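## Task

Carry the yellow tray onto the top of the two-door cabinet beside arm4, keep the remaining three trays on the top of the two-door cabinet beside arm1, and finish with every tray's contents still standing inside that tray.

## Robot and tools

ROBOTS. Four i2rt Big YAM arms (arm1 to arm4), each with a two-finger gripper and a wrist camera aimed at the fingertips. Each hand reaches roughly 1.0 m from its joint-1 axis. Feet in the scene frame (m): arm1 at (-3.345, -0.219, 1.054), arm2 at (-0.664, 0.377, 0.935), arm3 at (0.763, 2.496, 0.873), arm4 at (0.752, -1.722, 0.886); each foot faces along its own +x. Because arm1 and arm4 stand far apart, a tray will likely have to be passed from arm to arm (arm1 to arm2 to arm4, for example). Objects may occasionally get a brief push from outside.

FRAME. Every pose is in one scene frame in metres, origin on the floor, +z up. A pose is written [x, y, z, qw, qx, qy, qz]. The "hand" point sits between the finger pads, about 1 cm behind the tips; the fingers point along the hand's +z and open and close along its y. Printed hand positions can be off, more so at long reach. hand_target is the hand pose that the currently held joint targets produce.

TOOL move. Arguments arm1, arm2, arm3, arm4 (each optional, one object per arm) and cameras. Each arm object may contain:
- joints: absolute joint targets by name. joint1_rad -2.879 to 2.879 (rotation about the foot, positive counter-clockwise from above, 0 points along the foot's +x); joint2_rad 0 to 3.141 (shoulder, 0 means upper arm back and level, increasing lifts it up then forward); joint3_rad 0 to 3.019 (elbow, 0 folded, increasing opens); joint4_rad -1.692 to 1.57 (hand pitch, positive tilts fingers up); joint5_rad -1.57 to 1.57 (sideways swing, positive toward the arm's right); joint6_rad -2.094 to 2.094 (roll, positive clockwise seen from behind); gripper_m 0 to 0.093, the fingertip gap in metres. Each joint moves at its own full speed, so big joint moves swing fast and can strike hard.
- min_time_s: 0.1 to 8 s, the shortest duration for that arm's joint motions. Too short speeds the move up; a fast, stretched arm can overshoot about 30 degrees.
- target: an absolute hand pose [x, y, z, qw, qx, qy, qz] in the scene frame. The hand follows a straight line from its hand_target toward it. With target, joints may only contain gripper_m; anything else gets the call refused.
- speed: top hand speed for target, 0.002 to 0.5 m/s (default 0.25); rotation up to twice that in rad/s.
All motions in one call start together; hand paths of one call finish together and stop after 10 s even if short; no call exceeds 15 s. Each step the path point is clipped to 100 mm and 20 degrees from the measured hand. Paths ignore obstacles and other arms; the hand lags, drifts and may exceed speed, mostly near full stretch. Arms left out may still be driving toward old targets.
cameras: list from arm1_cam_wrist..arm4_cam_wrist, cam_arm1..cam_arm4, or "all"; [] for none; omitted means all for an empty move, none otherwise. A bad name voids the call.
A move with no arm parts returns full state and images.

TOOL wait: seconds (0 to 10), cameras as in move; commands nothing new.
TOOL zoom_image: camera name and region [x0, y0, x1, y1] in image pixels (top-left origin, at most 504 by 504) of that camera's newest image.
TOOL finished_scene: scene = the current scene number. Irreversible; the goal must hold without the robots afterwards.

RESULTS. "move" lists arms that were commanded; "as last shown" marks an uncommanded arm whose status reads "not commanded". "pictures" gives image order. Joint velocities are rad/s (gripper m/s), same order as joint_positions; "within noise" means still. Joint torques follow arm joint order, sign toward larger angle, with per-arm offset and noise; torques 3 and 4 wrap at ±28 N m. Statuses: done (hand within 1 cm and 2 degrees; joints within tolerances ±0.045, ±0.14, ±0.09, ±0.055, ±0.03, ±0.035, gripper ±0.003); off_target (resting away, maybe still pushing); time_out (a stop: joint couldn't finish; on_its_own shows what it still pushes to); "joint command not followed" or "pose unreachable" means a safety check held the arm targets (gripper still runs); not_followed drops a hand target. If a call is refused or stopped, later move/wait/finished_scene calls in the same reply are skipped. MOTOR HOT appears at 85 °C; at 100 °C an OVER-TEMPERATURE FAULT drops that arm for 30 to 60 s, after which resend targets marked limit_stop_at_motor_heat. Holding loads, stretching, or pushing against the unreachable heats motors.

GRIPPER. Free-air readings read up to 0.003 m wide. Squeezing a hard part, the reading is within about 0.005 m under to 0.002 m over its width. A target just under the contact reading grips lightly; about 0.005 m below holds full force (50 to 64 N per pad). Soft items crush more the lower the target.

CAMERAS. Calibrations (pinhole plus radial, 672x504) are given per camera; fixed cameras may have shifted up to about 2.3 degrees and 9 mm; wrist camera poses are updated from joint readings in each result.

AVOID. Robots pressing or hitting each other (closing a gripper on another arm's fingers counts) can end the scene; safety checks allow fingers, housings and wrist cameras to touch. Arms keep pushing on contact. Do not knock anything off the work area or onto the floor, drop parts, let go of moving parts, or strike fixed or heavy objects. Keep each tray level so its contents stay upright. The scene keeps running while you think, holding the last command; faster, smoother, lower-effort solutions are better.

Each tool is called after ">>>" as name(argument=value, ...), one argument or row to a line, values as JSON.

## Session

>>> move(
)

Scene clock: 0.00 s.
Joint torques (N m): no reading
Motor temperatures (°C): arm1=[31 27 31 29 29 34 29] | arm2=[34 30 27 32 28 28 29] | arm3=[30 33 30 30 28 32 30] | arm4=[32 27 31 29 27 29 28]
Heat: arm1: hottest joint6_rad 34 °C; arm2: hottest joint1_rad 34 °C; arm3: hottest joint2_rad 33 °C; arm4: hottest joint1_rad 32 °C.
Joint velocities: within noise
arm1.joint_positions: joint1_rad=-0.483 joint2_rad=+0.611 joint3_rad=+1.352 joint4_rad=-1.563 joint5_rad=-0.101 joint6_rad=-0.249 gripper_m=+0.09396
arm1.joint_status: not commanded
arm1.hand: x=-3.5359 y=-0.1519 z=+1.5343 quat_wxyz=(+0.071, -0.928, +0.057, +0.361) (m; scene frame)
arm1.hand_target: x=-3.5353 y=-0.1521 z=+1.5452 quat_wxyz=(+0.075, -0.923, +0.056, +0.372) (m; scene frame)
arm1.hand_status: not commanded
arm2.joint_positions: joint1_rad=+0.276 joint2_rad=+0.604 joint3_rad=+1.429 joint4_rad=-1.155 joint5_rad=+0.102 joint6_rad=-0.663 gripper_m=+0.09396
arm2.joint_status: not commanded
arm2.hand: x=-0.9121 y=+0.3505 z=+1.5341 quat_wxyz=(-0.180, +0.757, +0.306, -0.548) (m; scene frame)
arm2.hand_target: x=-0.9083 y=+0.3511 z=+1.5435 quat_wxyz=(-0.181, +0.752, +0.303, -0.557) (m; scene frame)
arm2.hand_status: not commanded
arm3.joint_positions: joint1_rad=-0.181 joint2_rad=+0.624 joint3_rad=+1.365 joint4_rad=-1.296 joint5_rad=+0.077 joint6_rad=-0.729 gripper_m=+0.09396
arm3.joint_status: not commanded
arm3.hand: x=+1.0043 y=+2.5662 z=+1.4050 quat_wxyz=(-0.466, +0.426, -0.765, +0.132) (m; scene frame)
arm3.hand_target: x=+1.0021 y=+2.5656 z=+1.4152 quat_wxyz=(-0.475, +0.422, -0.760, +0.134) (m; scene frame)
arm3.hand_status: not commanded
arm4.joint_positions: joint1_rad=-0.152 joint2_rad=+0.644 joint3_rad=+1.428 joint4_rad=-1.488 joint5_rad=-0.198 joint6_rad=-0.128 gripper_m=+0.09396
arm4.joint_status: not commanded
arm4.hand: x=+0.9420 y=-1.8320 z=+1.4093 quat_wxyz=(-0.419, -0.205, -0.881, +0.081) (m; scene frame)
arm4.hand_target: x=+0.9408 y=-1.8310 z=+1.4214 quat_wxyz=(-0.431, -0.202, -0.875, +0.087) (m; scene frame)
arm4.hand_status: not commanded
pictures: arm1_cam_wrist, arm2_cam_wrist, arm3_cam_wrist, arm4_cam_wrist, cam_arm1, cam_arm2, cam_arm3, cam_arm4

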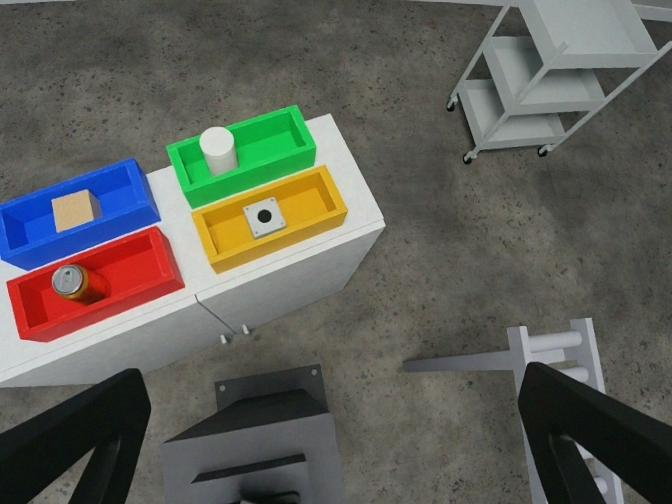

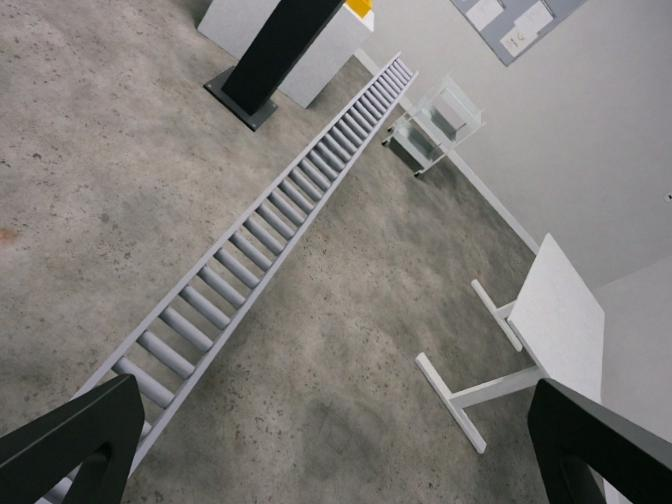

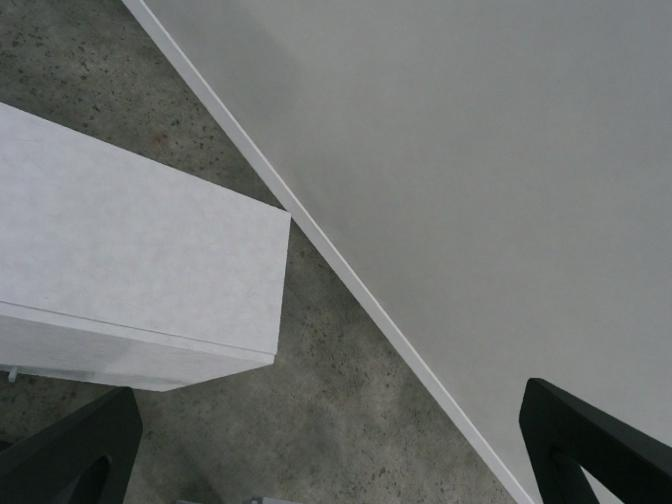

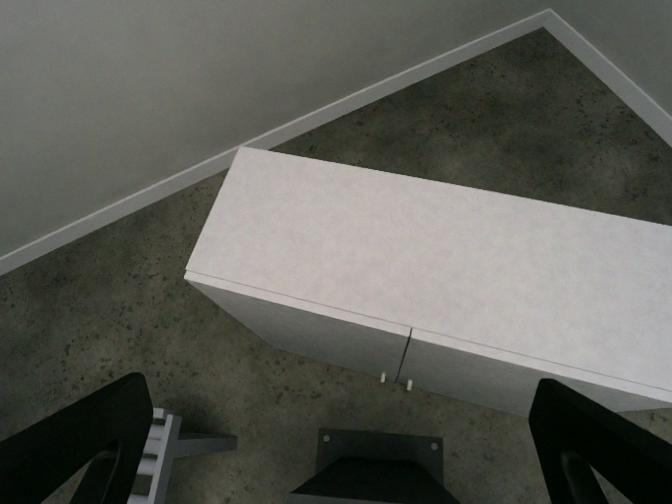

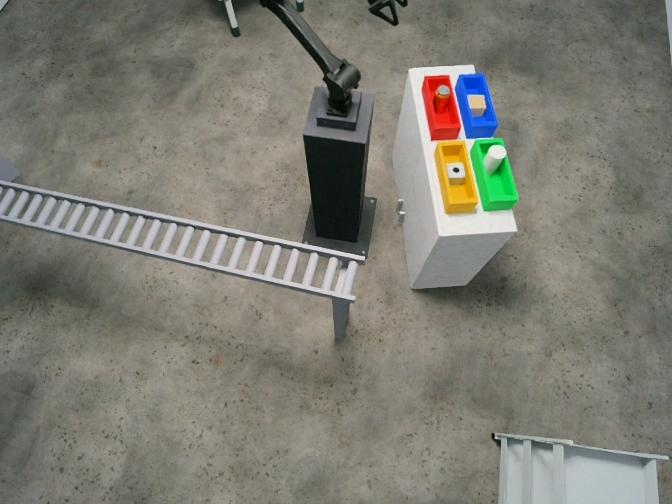

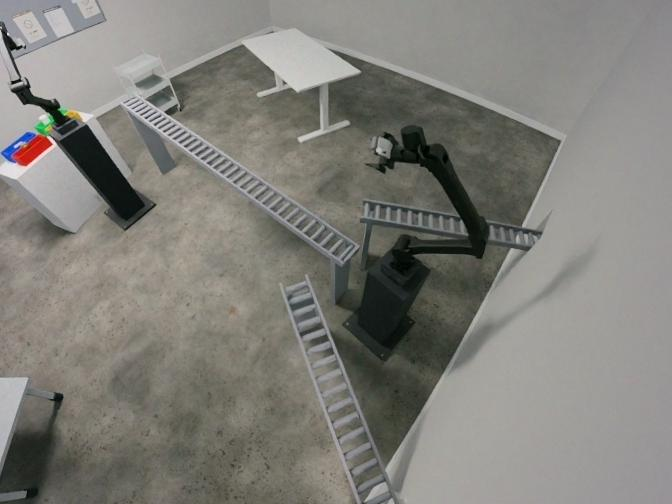

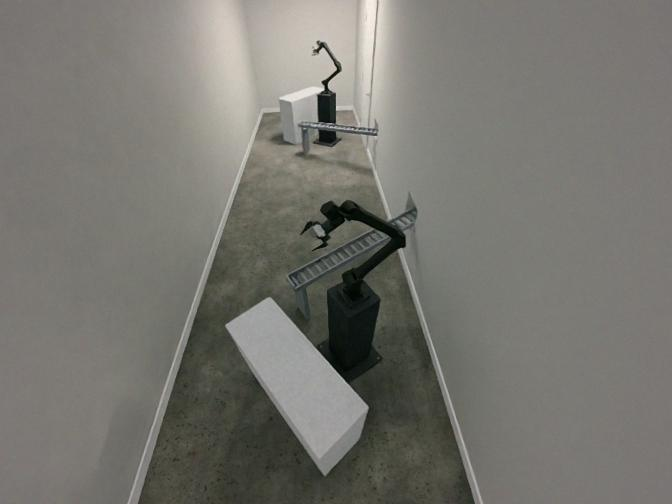

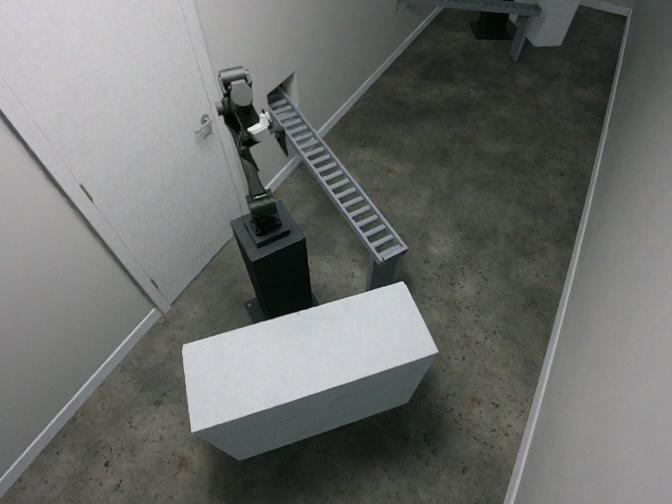

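>>> zoom_image(
  camera="arm1_cam_wrist",
  region=[160, 90, 400, 290],
)

>>> zoom_image(
  camera="cam_arm1",
  region=[400, 60, 530, 240],
)

>>> zoom_image(
  camera="cam_arm2",
  region=[250, 200, 410, 360],
)

>>> zoom_image(
  camera="cam_arm4",
  region=[250, 80, 450, 290],
)

>>> zoom_image(
  camera="cam_arm1",
  region=[0, 150, 400, 350],
)

Scaled by 2.100 from the camera's image (finer frame: 960x720).

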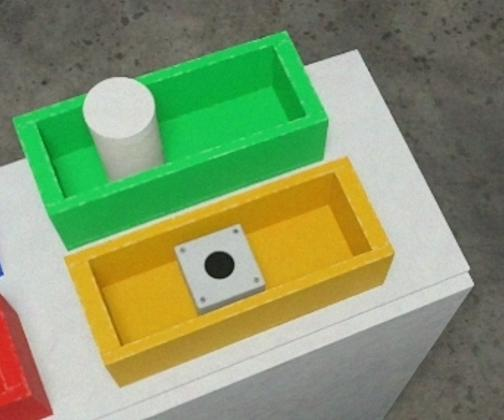

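Scaled by 2.800 from the camera's image (finer frame: 960x720).

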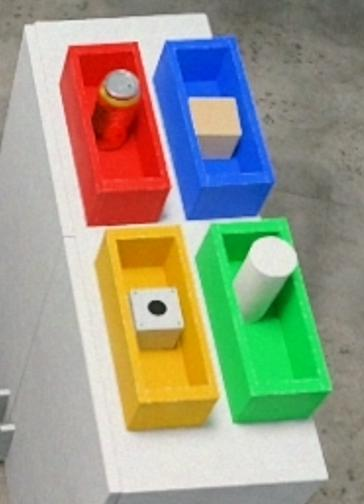

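Scaled by 3.150 from the camera's image (finer frame: 960x720).

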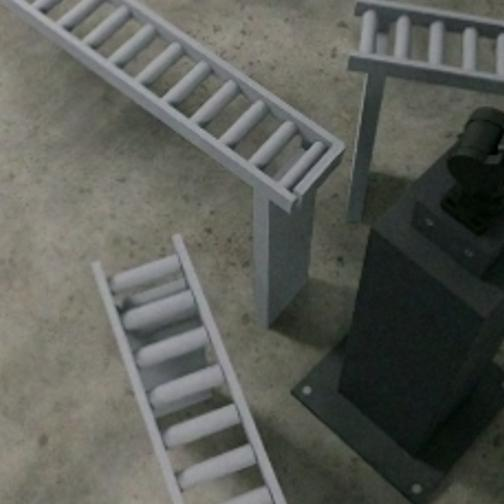

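Scaled by 2.400 from the camera's image (finer frame: 960x720).

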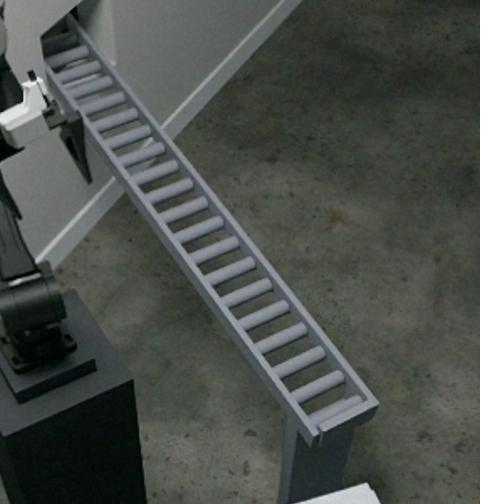

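Scaled by 1.260 from the camera's image (finer frame: 960x720).

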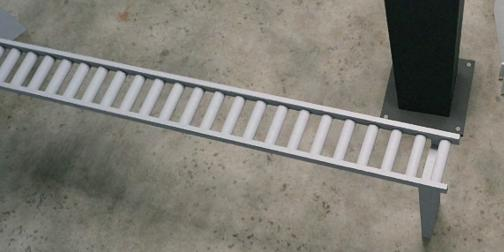

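>>> move(
  arm1={"target":[-3.822,-0.099,1.05,0,0.651,0.759,0],"speed":0.3,"joints":{"gripper_m":0.06}},
  arm2={"target":[-1.0,0.1,1.2,0.0,0.866,0.5,0.0],"speed":0.4,"joints":{"gripper_m":0.07}},
  cameras=["arm1_cam_wrist","arm2_cam_wrist","cam_arm1"],
)

Scene clock: 63.53 s.
Joint torques (N m): arm1=[0.03 -13.22 10.17 0.5 -0.05 -0.23] | arm2=[0.26 -10.05 15.92 -0.18 -0.25 -0.13] | arm3=[0.5 1.55 8.68 2 0.01 0.08] | arm4=[1.32 1.26 9.31 1.85 -0.11 -0.09]
Motor temperatures (°C): arm1=[30 28 34 29 28 33 29] | arm2=[33 30 35 32 28 28 28] | arm3=[30 33 36 29 28 32 30] | arm4=[31 27 40 29 27 29 28]
Heat: arm1: hottest joint3_rad 34 °C; arm2: hottest joint3_rad 35 °C; arm3: hottest joint3_rad 36 °C; arm4: hottest joint3_rad 40 °C.
move: arm1 off_target; arm2 off_target
Joint velocities: within noise
arm1.joint_positions: joint1_rad=-0.322 joint2_rad=+1.833 joint3_rad=+1.141 joint4_rad=-0.916 joint5_rad=+0.003 joint6_rad=-1.949 gripper_m=+0.06007
arm1.joint_status: all done
arm1.hand: x=-3.8005 y=-0.1022 z=+1.0408 quat_wxyz=(-0.018, -0.660, -0.751, -0.008)
arm1.hand_target: x=-3.8212 y=-0.0992 z=+1.0504 quat_wxyz=(+0.000, -0.651, -0.759, +0.000)
arm1.hand_status: off_target (0.024 m and 2.6 deg from the pose sent, 0.565 m and 111.8 deg at the start)
arm2.joint_positions: joint1_rad=+0.783 joint2_rad=+1.441 joint3_rad=+1.412 joint4_rad=-1.558 joint5_rad=+0.008 joint6_rad=-0.344 gripper_m=+0.07013
arm2.joint_status: all done
arm2.hand: x=-0.9923 y=+0.1136 z=+1.1865 quat_wxyz=(-0.004, +0.871, +0.491, +0.013)
arm2.hand_target: x=-0.9994 y=+0.1005 z=+1.1998 quat_wxyz=(+0.000, +0.866, +0.500, +0.000)
arm2.hand_status: off_target (0.021 m and 1.9 deg from the pose sent, 0.427 m and 72.1 deg at the start)
arm3, arm4: as last shown
arm1_cam_wrist: T_world_to_cam=[[-0.99236, -0.12242, -0.01547, -3.76888], [-0.11795, 0.90435, 0.41018, -0.74456], [-0.03622, 0.40887, -0.91187, 0.9432]] pos_world=[-3.79374, -0.17367, 1.10717]
arm2_cam_wrist: T_world_to_cam=[[-0.86025, 0.5096, -0.01674, -0.89014], [0.45089, 0.77565, 0.44167, -0.12535], [0.23806, 0.37239, -0.89702, 1.3486]] pos_world=[-1.03027, 0.04864, 1.25018]

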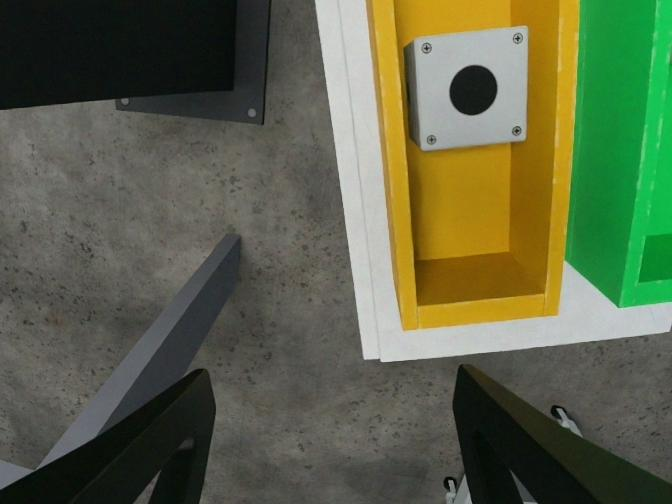

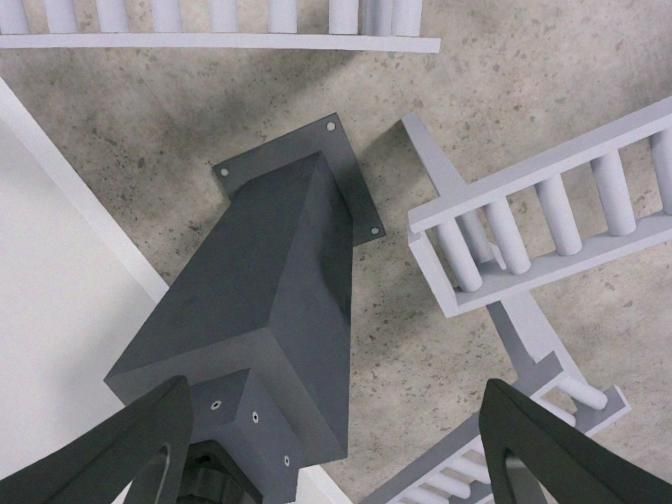

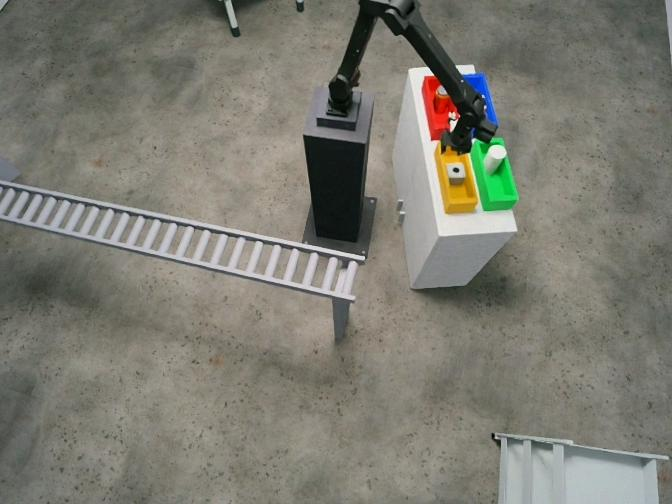

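>>> move(
  arm1={"target":[-3.858,-0.108,0.945,0,0.616,0.788,0],"speed":0.15},
  cameras=["arm1_cam_wrist","cam_arm1"],
)

>>> zoom_image(
  camera="cam_arm1",
  region=[400, 60, 530, 240],
)

Scene clock: 77.90 s.
Joint torques (N m): arm1=[0.32 -15.21 8.64 0.75 -0.05 -0.2] | arm2=[0.21 -9.99 15.92 -0.2 -0.25 -0.12] | arm3=[0.5 1.61 8.64 2.03 0.01 0.07] | arm4=[0.5 1.79 9.24 1.89 -0.07 -0.12]
Motor temperatures (°C): arm1=[30 28 37 29 28 33 28] | arm2=[33 30 37 32 28 28 28] | arm3=[30 32 37 29 28 32 29] | arm4=[31 27 41 29 26 29 28]
Heat: arm1: hottest joint3_rad 37 °C; arm2: hottest joint3_rad 37 °C; arm3: hottest joint3_rad 37 °C; arm4: hottest joint3_rad 41 °C.
move: arm1 off_target
Joint velocities: within noise
arm1.joint_positions: joint1_rad=-0.291 joint2_rad=+2.085 joint3_rad=+1.214 joint4_rad=-0.737 joint5_rad=+0.003 joint6_rad=-2.008 gripper_m=+0.06007
arm1.joint_status: not commanded
arm1.hand: x=-3.8366 y=-0.1096 z=+0.9405 quat_wxyz=(-0.018, -0.625, -0.780, -0.007)
arm1.hand_target: x=-3.8574 y=-0.1082 z=+0.9456 quat_wxyz=(+0.000, -0.616, -0.788, +0.000)
arm1.hand_status: off_target (0.022 m and 2.6 deg from the pose sent, 0.112 m and 6.9 deg at the start)
arm2, arm3, arm4: as last shown
arm1_cam_wrist: T_world_to_cam=[[-0.97734, -0.21115, -0.01459, -3.76011], [-0.19859, 0.89101, 0.40824, -1.01], [-0.0732, 0.40189, -0.91276, 0.71169]] pos_world=[-3.82341, -0.18006, 1.00707]

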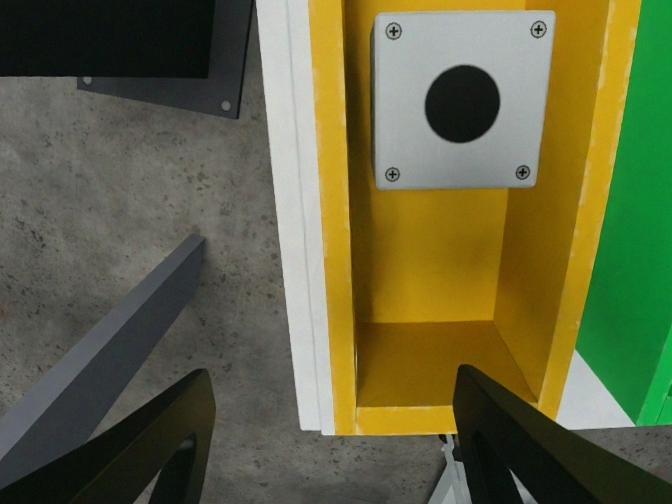

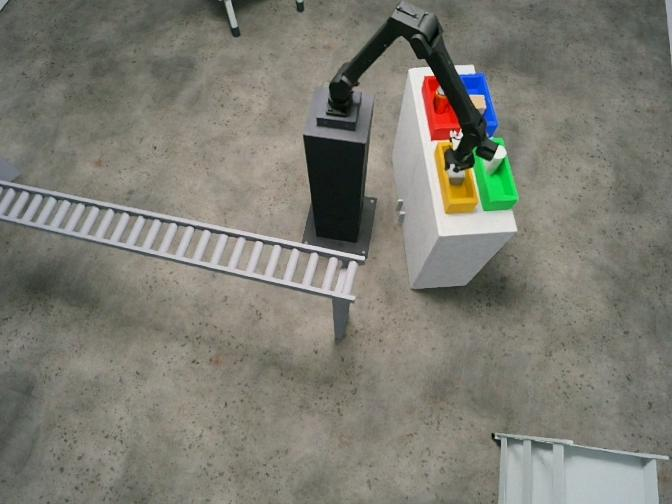

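Scaled by 2.800 from the camera's image (finer frame: 960x720).

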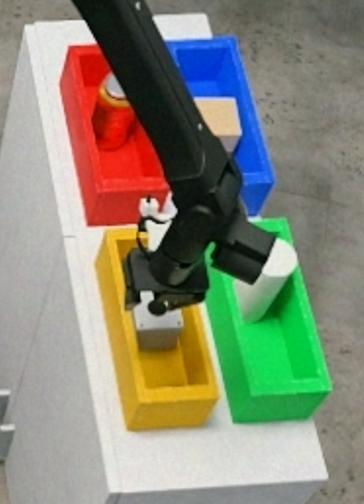

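>>> move(
  arm1={"target":[-3.859,-0.100,0.855,0,0.602,0.799,0],"speed":0.1},
  cameras=["arm1_cam_wrist","cam_arm1"],
)

>>> zoom_image(
  camera="cam_arm1",
  region=[400, 60, 530, 240],
)

Scene clock: 107.63 s.
Joint torques (N m): arm1=[-0.44 -16.15 7.13 0.72 -0.01 -0.19] | arm2=[0.26 -9.99 15.92 -0.21 -0.25 -0.12] | arm3=[0.56 1.49 8.66 1.99 0.02 0.06] | arm4=[1.49 1.49 8.92 1.85 -0.09 -0.11]
Motor temperatures (°C): arm1=[30 28 37 28 28 32 28] | arm2=[33 30 42 32 28 28 28] | arm3=[30 32 38 29 27 31 29] | arm4=[31 27 42 29 26 28 28]
Heat: arm1: hottest joint3_rad 37 °C; arm2: hottest joint3_rad 42 °C; arm3: hottest joint3_rad 38 °C; arm4: hottest joint3_rad 42 °C.
move: arm1 off_target
Joint velocities: within noise
arm1.joint_positions: joint1_rad=-0.291 joint2_rad=+2.279 joint3_rad=+1.253 joint4_rad=-0.576 joint5_rad=+0.018 joint6_rad=-2.009 gripper_m=+0.06007
arm1.joint_status: not commanded
arm1.hand: x=-3.8420 y=-0.1062 z=+0.8532 quat_wxyz=(-0.012, -0.625, -0.781, -0.013)
arm1.hand_target: x=-3.8587 y=-0.1004 z=+0.8555 quat_wxyz=(+0.004, -0.619, -0.785, -0.007)
arm1.hand_status: off_target (0.018 m and 3.9 deg from the pose sent, 0.089 m and 4.1 deg at the start; a joint's target at an end of its range on 51 of 52 steps)
arm2, arm3, arm4: as last shown
arm1_cam_wrist: T_world_to_cam=[[-0.97713, -0.21213, -0.01473, -3.76511], [-0.19828, 0.88397, 0.42342, -0.99102], [-0.0768, 0.41666, -0.90581, 0.61202]] pos_world=[-3.82851, -0.17766, 0.91854]

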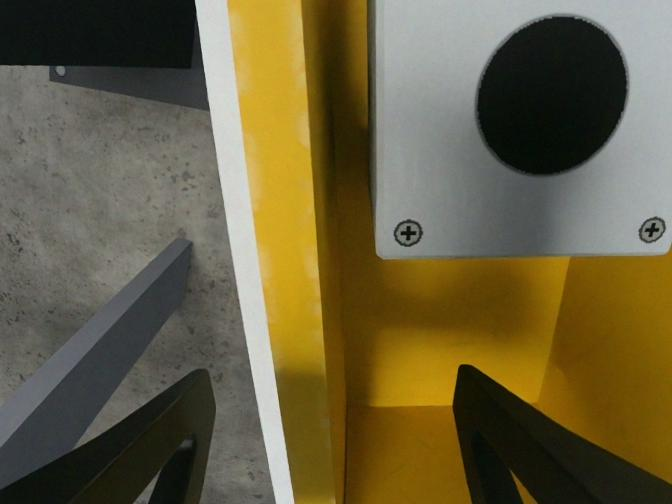

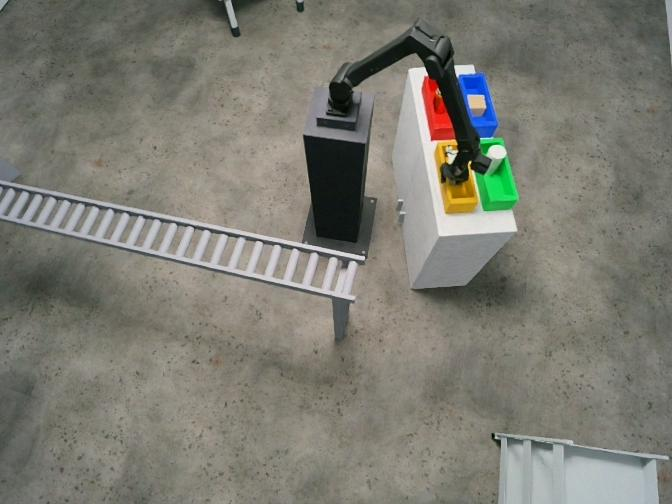

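Scaled by 2.800 from the camera's image (finer frame: 960x720).

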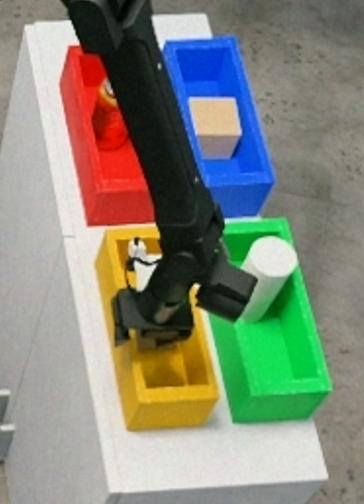

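>>> move(
  arm1={"target":[-3.8495,-0.098,0.829,0,0.619,0.785,0],"speed":0.1},
)

>>> move(
  arm1={"joints":{"gripper_m":0.004}},
  cameras=["arm1_cam_wrist"],
)

Scene clock: 116.80 s.
Joint torques (N m): arm1=[-0.67 -16.21 5.76 0.76 -0.3 -0.19] | arm2=[0.32 -10.11 15.92 -0.2 -0.25 -0.12] | arm3=[0.5 1.49 8.65 2 0 0.08] | arm4=[1.2 1.67 9.14 1.72 -0.09 -0.11]
Motor temperatures (°C): arm1=[30 29 37 28 28 32 28] | arm2=[33 30 43 32 28 28 27] | arm3=[30 32 38 29 27 31 29] | arm4=[31 27 42 29 26 28 28]
Heat: arm1: hottest joint3_rad 37 °C; arm2: hottest joint3_rad 43 °C; arm3: hottest joint3_rad 38 °C; arm4: hottest joint3_rad 42 °C.
move: arm1 off_target
Joint velocities: within noise
arm1.joint_positions: joint1_rad=-0.299 joint2_rad=+2.326 joint3_rad=+1.253 joint4_rad=-0.516 joint5_rad=+0.014 joint6_rad=-2.009 gripper_m=+0.06007
arm1.joint_status: not commanded
arm1.hand: x=-3.8398 y=-0.1034 z=+0.8299 quat_wxyz=(-0.007, -0.628, -0.778, -0.008)
arm1.hand_target: x=-3.8495 y=-0.0982 z=+0.8293 quat_wxyz=(+0.001, -0.624, -0.781, -0.002)
arm1.hand_status: off_target (0.011 m and 1.8 deg from the pose sent, 0.027 m and 2.1 deg at the start; a joint's target at an end of its range on 34 of 34 steps)
arm2, arm3, arm4: as last shown
pictures: none

Scene clock: 117.57 s.
Joint torques (N m): arm1=[-0.67 -16.26 5.65 0.58 -0.09 -0.08] | arm2=[0.38 -9.99 15.91 -0.2 -0.25 -0.12] | arm3=[0.44 1.55 8.65 2.02 0.01 0.08] | arm4=[1.26 1.85 9.2 1.96 -0.12 -0.11]
Motor temperatures (°C): arm1=[30 29 37 28 28 32 28] | arm2=[33 30 43 32 28 28 27] | arm3=[30 32 38 29 27 31 29] | arm4=[31 27 42 29 26 28 28]
Heat: arm1: hottest joint3_rad 37 °C; arm2: hottest joint3_rad 43 °C; arm3: hottest joint3_rad 38 °C; arm4: hottest joint3_rad 42 °C.
move: arm1 off_target
Joint velocities: within noise
arm1.joint_positions: joint1_rad=-0.300 joint2_rad=+2.327 joint3_rad=+1.255 joint4_rad=-0.511 joint5_rad=+0.009 joint6_rad=-2.019 gripper_m=+0.01082
arm1.joint_status: gripper_m off_target (ended at +0.01084, target +0.00400)
arm1.hand: x=-3.8422 y=-0.1032 z=+0.8300 quat_wxyz=(-0.005, -0.625, -0.781, -0.004)
arm1.hand_target: x=-3.8494 y=-0.0982 z=+0.8292 quat_wxyz=(+0.001, -0.624, -0.781, -0.002)
arm1.hand_status: not commanded
arm2, arm3, arm4: as last shown
arm1_cam_wrist: T_world_to_cam=[[-0.97711, -0.21263, 0.00686, -3.78301], [-0.18986, 0.88609, 0.42284, -0.95079], [-0.09599, 0.41186, -0.90618, 0.51583]] pos_world=[-3.82741, -0.17436, 0.89542]

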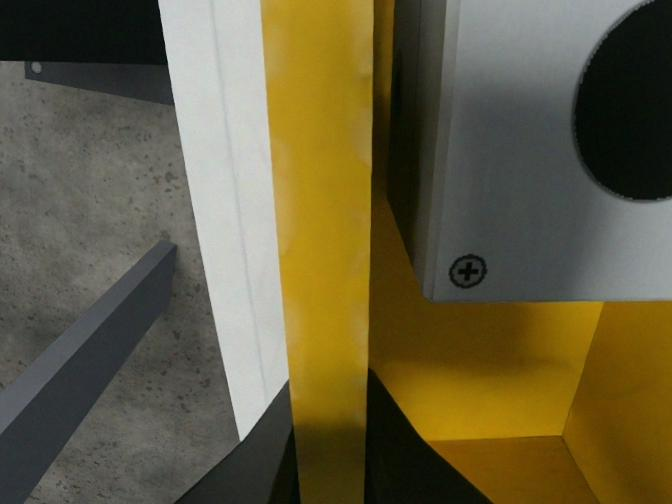

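>>> move(
  arm1={"target":[-3.849,-0.098,1.09,0,0.624,0.781,0],"speed":0.12,"joints":{"gripper_m":0.003}},
  cameras=["arm1_cam_wrist","cam_arm1"],
)

>>> zoom_image(
  camera="cam_arm1",
  region=[300, 20, 530, 300],
)

Scene clock: 126.90 s.
Joint torques (N m): arm1=[-0.56 -18.96 12.23 -0.06 -0.58 -0.09] | arm2=[0.38 -9.99 15.91 -0.21 -0.25 -0.12] | arm3=[0.62 1.55 8.65 2 0 0.08] | arm4=[0.32 1.44 9.24 1.78 -0.12 -0.11]
Motor temperatures (°C): arm1=[30 30 36 28 28 32 29] | arm2=[33 30 44 32 28 28 27] | arm3=[30 32 38 29 27 31 29] | arm4=[31 27 42 29 26 28 28]
Heat: arm1: hottest joint3_rad 36 °C; arm2: hottest joint3_rad 44 °C; arm3: hottest joint3_rad 38 °C; arm4: hottest joint3_rad 42 °C.
move: arm1 off_target
Joint velocities: within noise
arm1.joint_positions: joint1_rad=-0.300 joint2_rad=+1.882 joint3_rad=+1.235 joint4_rad=-1.027 joint5_rad=+0.017 joint6_rad=-2.019 gripper_m=+0.01081
arm1.joint_status: gripper_m off_target (ended at +0.01080, target +0.00300)
arm1.hand: x=-3.8133 y=-0.1070 z=+1.0470 quat_wxyz=(-0.045, -0.623, -0.780, -0.028)
arm1.hand_target: x=-3.8460 y=-0.0985 z=+1.0907 quat_wxyz=(+0.000, -0.624, -0.781, +0.000)
arm1.hand_status: off_target (0.057 m and 6.0 deg from the pose sent, 0.260 m and 0.8 deg at the start; a joint's target at an end of its range on 52 of 90 steps)
arm2, arm3, arm4: as last shown
arm1_cam_wrist: T_world_to_cam=[[-0.97365, -0.21367, -0.07968, -3.65332], [-0.22768, 0.8911, 0.39256, -1.14571], [-0.01288, 0.40036, -0.91627, 1.04302]] pos_world=[-3.80448, -0.17726, 1.11436]

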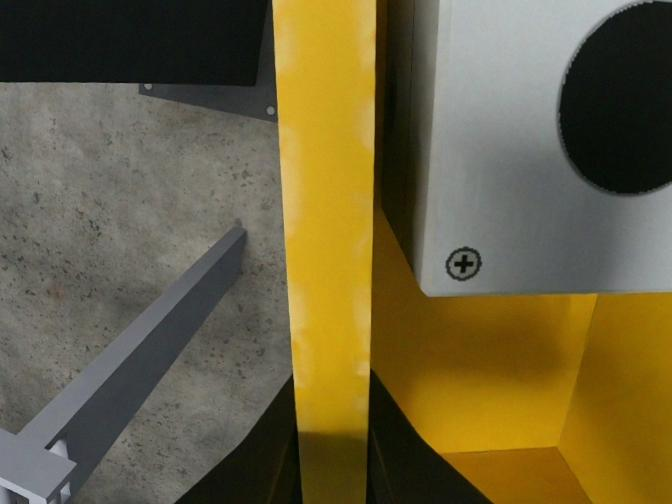

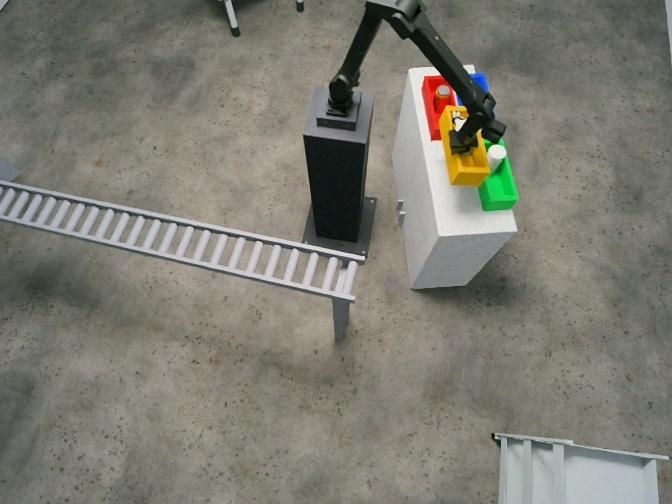

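Scaled by 1.800 from the camera's image (finer frame: 960x720).

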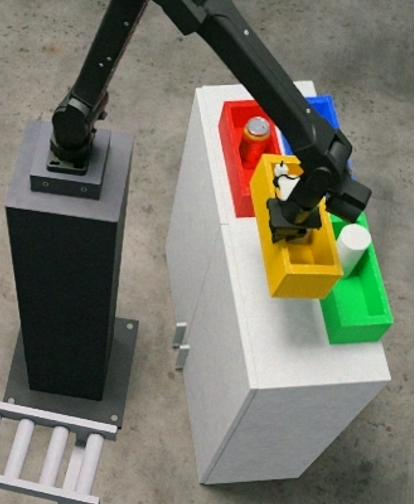

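>>> move(
  arm1={"target":[-3.38,0.305,1.09,0,1,0,0],"speed":0.2,"joints":{"gripper_m":0.003}},
  cameras=["arm1_cam_wrist","cam_arm1"],
)

>>> zoom_image(
  camera="cam_arm1",
  region=[200, 100, 450, 350],
)

Scene clock: 149.10 s.
Joint torques (N m): arm1=[0.03 -16.38 12.93 0.16 -0.63 0.09] | arm2=[0.26 -9.99 15.94 -0.2 -0.25 -0.12] | arm3=[0.44 1.55 8.66 2.06 0 0.08] | arm4=[0.67 2.26 9.02 1.95 -0.15 -0.19]
Motor temperatures (°C): arm1=[30 32 38 28 28 32 29] | arm2=[33 30 45 31 28 28 27] | arm3=[30 32 38 29 27 31 29] | arm4=[31 27 43 29 26 28 28]
Heat: arm1: hottest joint3_rad 38 °C; arm2: hottest joint3_rad 45 °C; arm3: hottest joint3_rad 38 °C; arm4: hottest joint3_rad 43 °C.
move: arm1 off_target
Joint velocities: within noise
arm1.joint_positions: joint1_rad=-1.579 joint2_rad=+1.862 joint3_rad=+1.251 joint4_rad=-1.040 joint5_rad=+0.011 joint6_rad=-1.517 gripper_m=+0.01081
arm1.joint_status: gripper_m off_target (ended at +0.01081, target +0.00300)
arm1.hand: x=-3.3744 y=+0.2689 z=+1.0593 quat_wxyz=(-0.042, -0.999, -0.006, -0.008)
arm1.hand_target: x=-3.3798 y=+0.3024 z=+1.0911 quat_wxyz=(+0.000, -1.000, +0.000, +0.000)
arm1.hand_status: off_target (0.048 m and 5.0 deg from the pose sent, 0.600 m and 102.9 deg at the start)
arm2, arm3, arm4: as last shown
arm1_cam_wrist: T_world_to_cam=[[-0.00402, 0.99787, -0.06503, -0.21407], [0.89809, 0.0322, 0.43862, 2.59542], [0.43979, -0.05664, -0.89631, 2.53872]] pos_world=[-3.44829, 0.27382, 1.12316]

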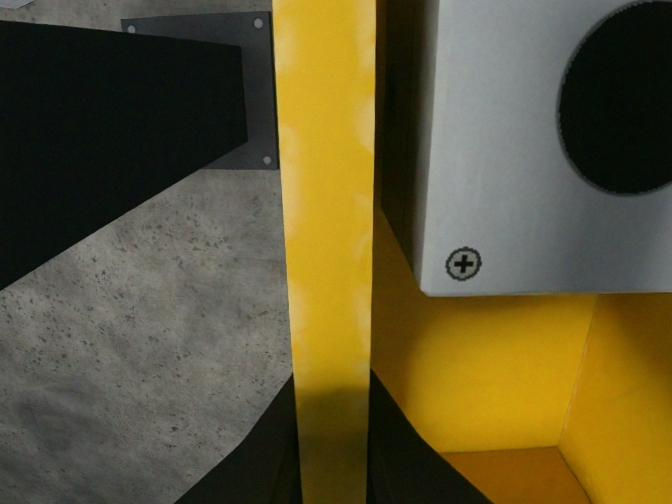

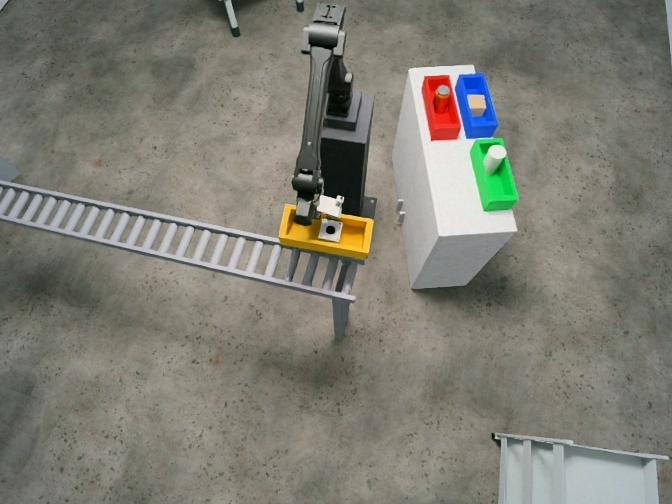

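Scaled by 2.016 from the camera's image (finer frame: 960x720).

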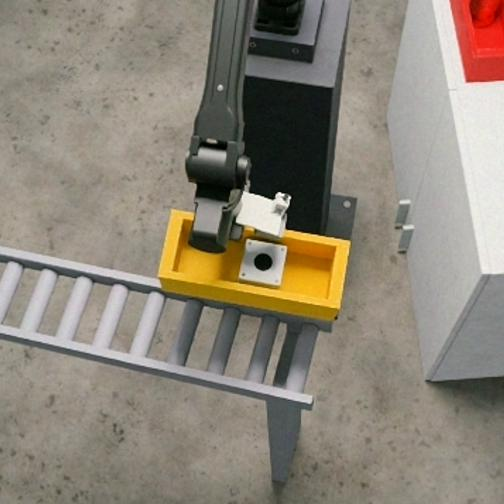

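>>> move(
  arm1={"target":[-3.355,0.36,0.96,-0.035,0.9994,0,0.004],"speed":0.12,"joints":{"gripper_m":0.003}},
  cameras=["cam_arm1"],
)

>>> zoom_image(
  camera="cam_arm1",
  region=[240, 160, 420, 320],
)

Scene clock: 168.13 s.
Joint torques (N m): arm1=[-0.67 -17.32 10.62 1.13 -0.06 -0.08] | arm2=[0.26 -10.05 15.94 -0.18 -0.25 -0.12] | arm3=[0.44 1.61 8.64 2.02 0 0.08] | arm4=[0.73 1.32 9.24 1.94 -0.08 -0.12]
Motor temperatures (°C): arm1=[30 31 38 28 28 32 29] | arm2=[33 31 46 31 28 28 27] | arm3=[30 32 38 29 27 31 29] | arm4=[31 27 43 29 26 28 28]
Heat: arm1: hottest joint3_rad 38 °C; arm2: hottest joint3_rad 46 °C; arm3: hottest joint3_rad 38 °C; arm4: hottest joint3_rad 43 °C.
move: arm1 off_target
Joint velocities: within noise
arm1.joint_positions: joint1_rad=-1.618 joint2_rad=+2.126 joint3_rad=+1.321 joint4_rad=-0.768 joint5_rad=+0.008 joint6_rad=-1.543 gripper_m=+0.01081
arm1.joint_status: gripper_m off_target (ended at +0.01081, target +0.00300)
arm1.hand: x=-3.3574 y=+0.3238 z=+0.9446 quat_wxyz=(-0.004, -1.000, +0.001, -0.004)
arm1.hand_target: x=-3.3550 y=+0.3582 z=+0.9617 quat_wxyz=(+0.035, -0.999, +0.000, -0.004)
arm1.hand_status: off_target (0.039 m and 4.5 deg from the pose sent, 0.136 m and 8.9 deg at the start)
arm2: as last shown
arm3.joint_positions: joint1_rad=-0.181 joint2_rad=+0.624 joint3_rad=+1.365 joint4_rad=-1.296 joint5_rad=+0.077 joint6_rad=-0.729 gripper_m=+0.09396
arm3.joint_status: not commanded
arm3.hand: x=+1.0043 y=+2.5662 z=+1.4050 quat_wxyz=(-0.466, +0.426, -0.765, +0.132)
arm3.hand_target: x=+1.0021 y=+2.5656 z=+1.4152 quat_wxyz=(-0.475, +0.422, -0.760, +0.134)
arm3.hand_status: not commanded
arm4.joint_positions: joint1_rad=-0.152 joint2_rad=+0.644 joint3_rad=+1.428 joint4_rad=-1.488 joint5_rad=-0.198 joint6_rad=-0.128 gripper_m=+0.09396
arm4.joint_status: not commanded
arm4.hand: x=+0.9420 y=-1.8320 z=+1.4093 quat_wxyz=(-0.419, -0.205, -0.881, +0.081)
arm4.hand_target: x=+0.9408 y=-1.8310 z=+1.4214 quat_wxyz=(-0.431, -0.202, -0.875, +0.087)
arm4.hand_status: not commanded

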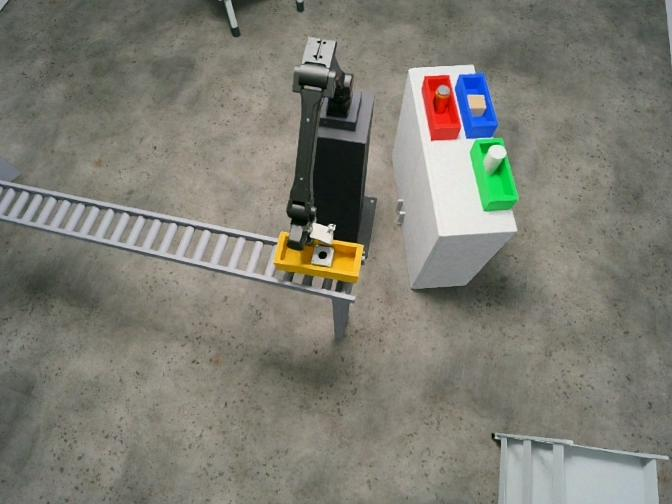

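Scaled by 2.800 from the camera's image (finer frame: 960x720).

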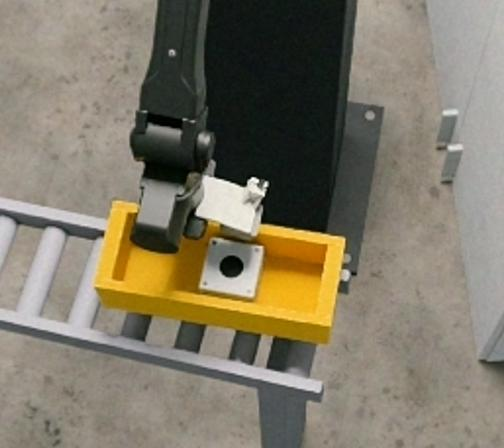

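>>> move(
  arm1={"target":[-3.315,0.392,0.905,-0.035,0.9994,0,0.004],"speed":0.1,"joints":{"gripper_m":0.003}},
  cameras=["cam_arm1"],
)

>>> zoom_image(
  camera="cam_arm1",
  region=[240, 160, 420, 320],
)

Scene clock: 178.30 s.
Joint torques (N m): arm1=[0.03 -15.21 11.86 1.47 -0.09 -0.43] | arm2=[0.26 -9.99 15.92 -0.2 -0.25 -0.12] | arm3=[0.56 1.55 8.66 2 0.01 0.07] | arm4=[0.67 1.2 9.13 1.85 -0.13 -0.15]
Motor temperatures (°C): arm1=[30 31 40 28 28 32 30] | arm2=[33 31 47 31 28 28 27] | arm3=[30 32 39 29 27 31 29] | arm4=[31 27 44 29 26 28 28]
Heat: arm1: hottest joint3_rad 40 °C; arm2: hottest joint3_rad 47 °C; arm3: hottest joint3_rad 39 °C; arm4: hottest joint3_rad 44 °C.
move: arm1 off_target
Joint velocities: within noise
arm1.joint_positions: joint1_rad=-1.694 joint2_rad=+2.248 joint3_rad=+1.426 joint4_rad=-0.736 joint5_rad=+0.004 joint6_rad=-1.580 gripper_m=+0.01080
arm1.joint_status: gripper_m off_target (ended at +0.01080, target +0.00300)
arm1.hand: x=-3.3149 y=+0.3545 z=+0.9063 quat_wxyz=(+0.003, -1.000, +0.021, -0.002)
arm1.hand_target: x=-3.3152 y=+0.3897 z=+0.9071 quat_wxyz=(+0.035, -0.999, +0.000, -0.005)
arm1.hand_status: off_target (0.038 m and 4.4 deg from the pose sent, 0.089 m and 4.5 deg at the start)
arm2.joint_positions: joint1_rad=+0.783 joint2_rad=+1.441 joint3_rad=+1.412 joint4_rad=-1.558 joint5_rad=+0.008 joint6_rad=-0.344 gripper_m=+0.07013
arm2.joint_status: not commanded
arm2.hand: x=-0.9923 y=+0.1136 z=+1.1865 quat_wxyz=(-0.004, +0.871, +0.491, +0.013)
arm2.hand_target: x=-0.9994 y=+0.1005 z=+1.1998 quat_wxyz=(+0.000, +0.866, +0.500, +0.000)
arm2.hand_status: not commanded
arm3, arm4: as last shown

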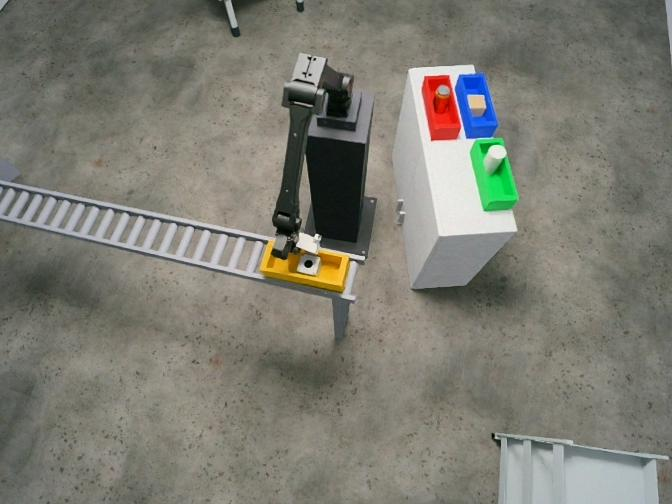

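Scaled by 2.800 from the camera's image (finer frame: 960x720).

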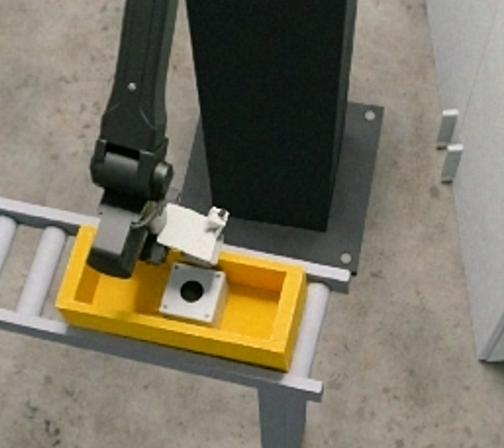

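>>> move(
  arm1={"target":[-3.315,0.392,0.875,-0.035,0.9988,-0.033,0.004],"speed":0.06,"joints":{"gripper_m":0.003}},
  cameras=["cam_arm1","arm1_cam_wrist"],
)

>>> zoom_image(
  camera="cam_arm1",
  region=[240, 200, 380, 320],
)

Scene clock: 190.93 s.
Joint torques (N m): arm1=[0.03 -11.28 11.59 3.08 -0.05 0.04] | arm2=[0.38 -10.11 15.9 -0.2 -0.25 -0.12] | arm3=[0.5 1.61 8.62 2.02 0.02 0.07] | arm4=[0.97 1.79 9.01 1.76 -0.11 -0.1]
Motor temperatures (°C): arm1=[30 31 40 28 28 32 30] | arm2=[33 31 47 31 28 28 27] | arm3=[30 32 39 29 27 31 29] | arm4=[31 27 44 29 26 28 28]
Heat: arm1: hottest joint3_rad 40 °C; arm2: hottest joint3_rad 47 °C; arm3: hottest joint3_rad 39 °C; arm4: hottest joint3_rad 44 °C.
move: arm1 off_target
Joint velocities: within noise
arm1.joint_positions: joint1_rad=-1.694 joint2_rad=+2.253 joint3_rad=+1.431 joint4_rad=-0.736 joint5_rad=+0.004 joint6_rad=-1.555 gripper_m=+0.01080
arm1.joint_status: gripper_m off_target (ended at +0.01080, target +0.00300)
arm1.hand: x=-3.3148 y=+0.3560 z=+0.9052 quat_wxyz=(+0.003, -0.999, +0.033, -0.002)
arm1.hand_target: x=-3.3153 y=+0.3875 z=+0.8784 quat_wxyz=(+0.035, -0.999, +0.033, -0.004)
arm1.hand_status: off_target (0.047 m and 3.6 deg from the pose sent, 0.049 m and 3.9 deg at the start)
arm2, arm3, arm4: as last shown
pictures: arm1_cam_wrist, cam_arm1
arm1_cam_wrist: T_world_to_cam=[[0.07378, 0.99691, 0.02689, -0.13571], [0.90012, -0.07818, 0.42857, 2.66183], [0.42935, -0.00742, -0.90311, 2.33331]] pos_world=[-3.38776, 0.36069, 0.97009]

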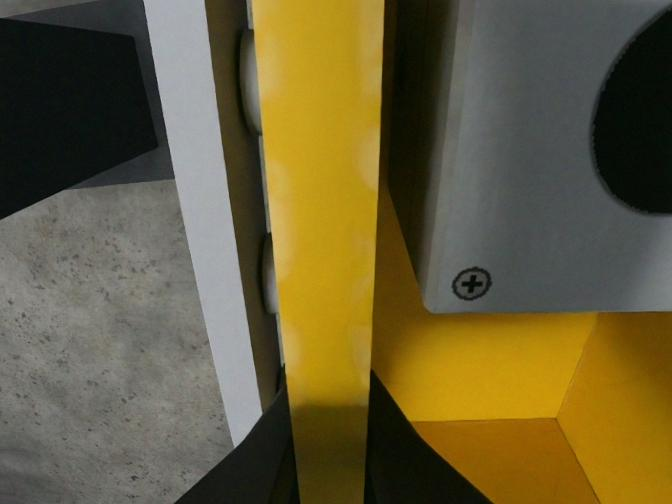

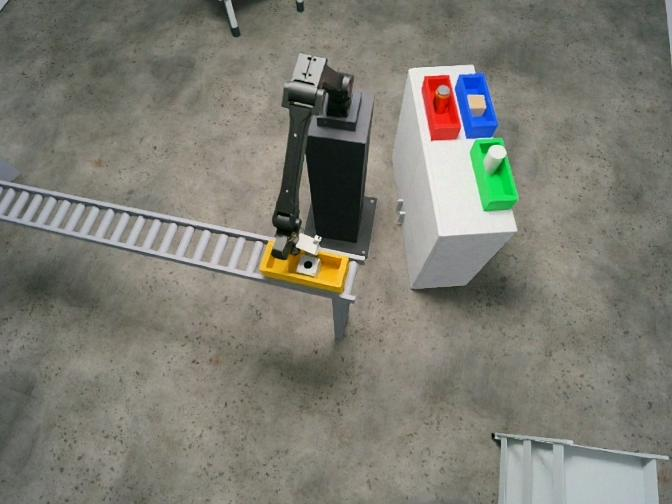

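Scaled by 3.600 from the camera's image (finer frame: 960x720).

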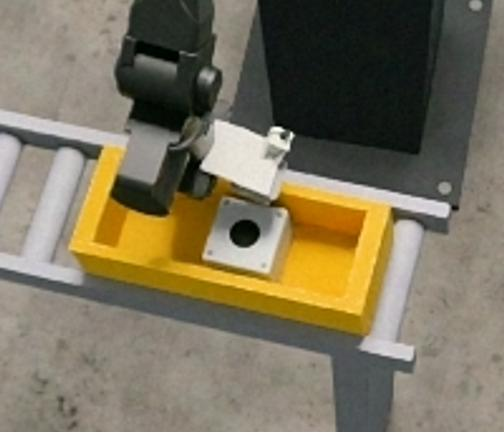

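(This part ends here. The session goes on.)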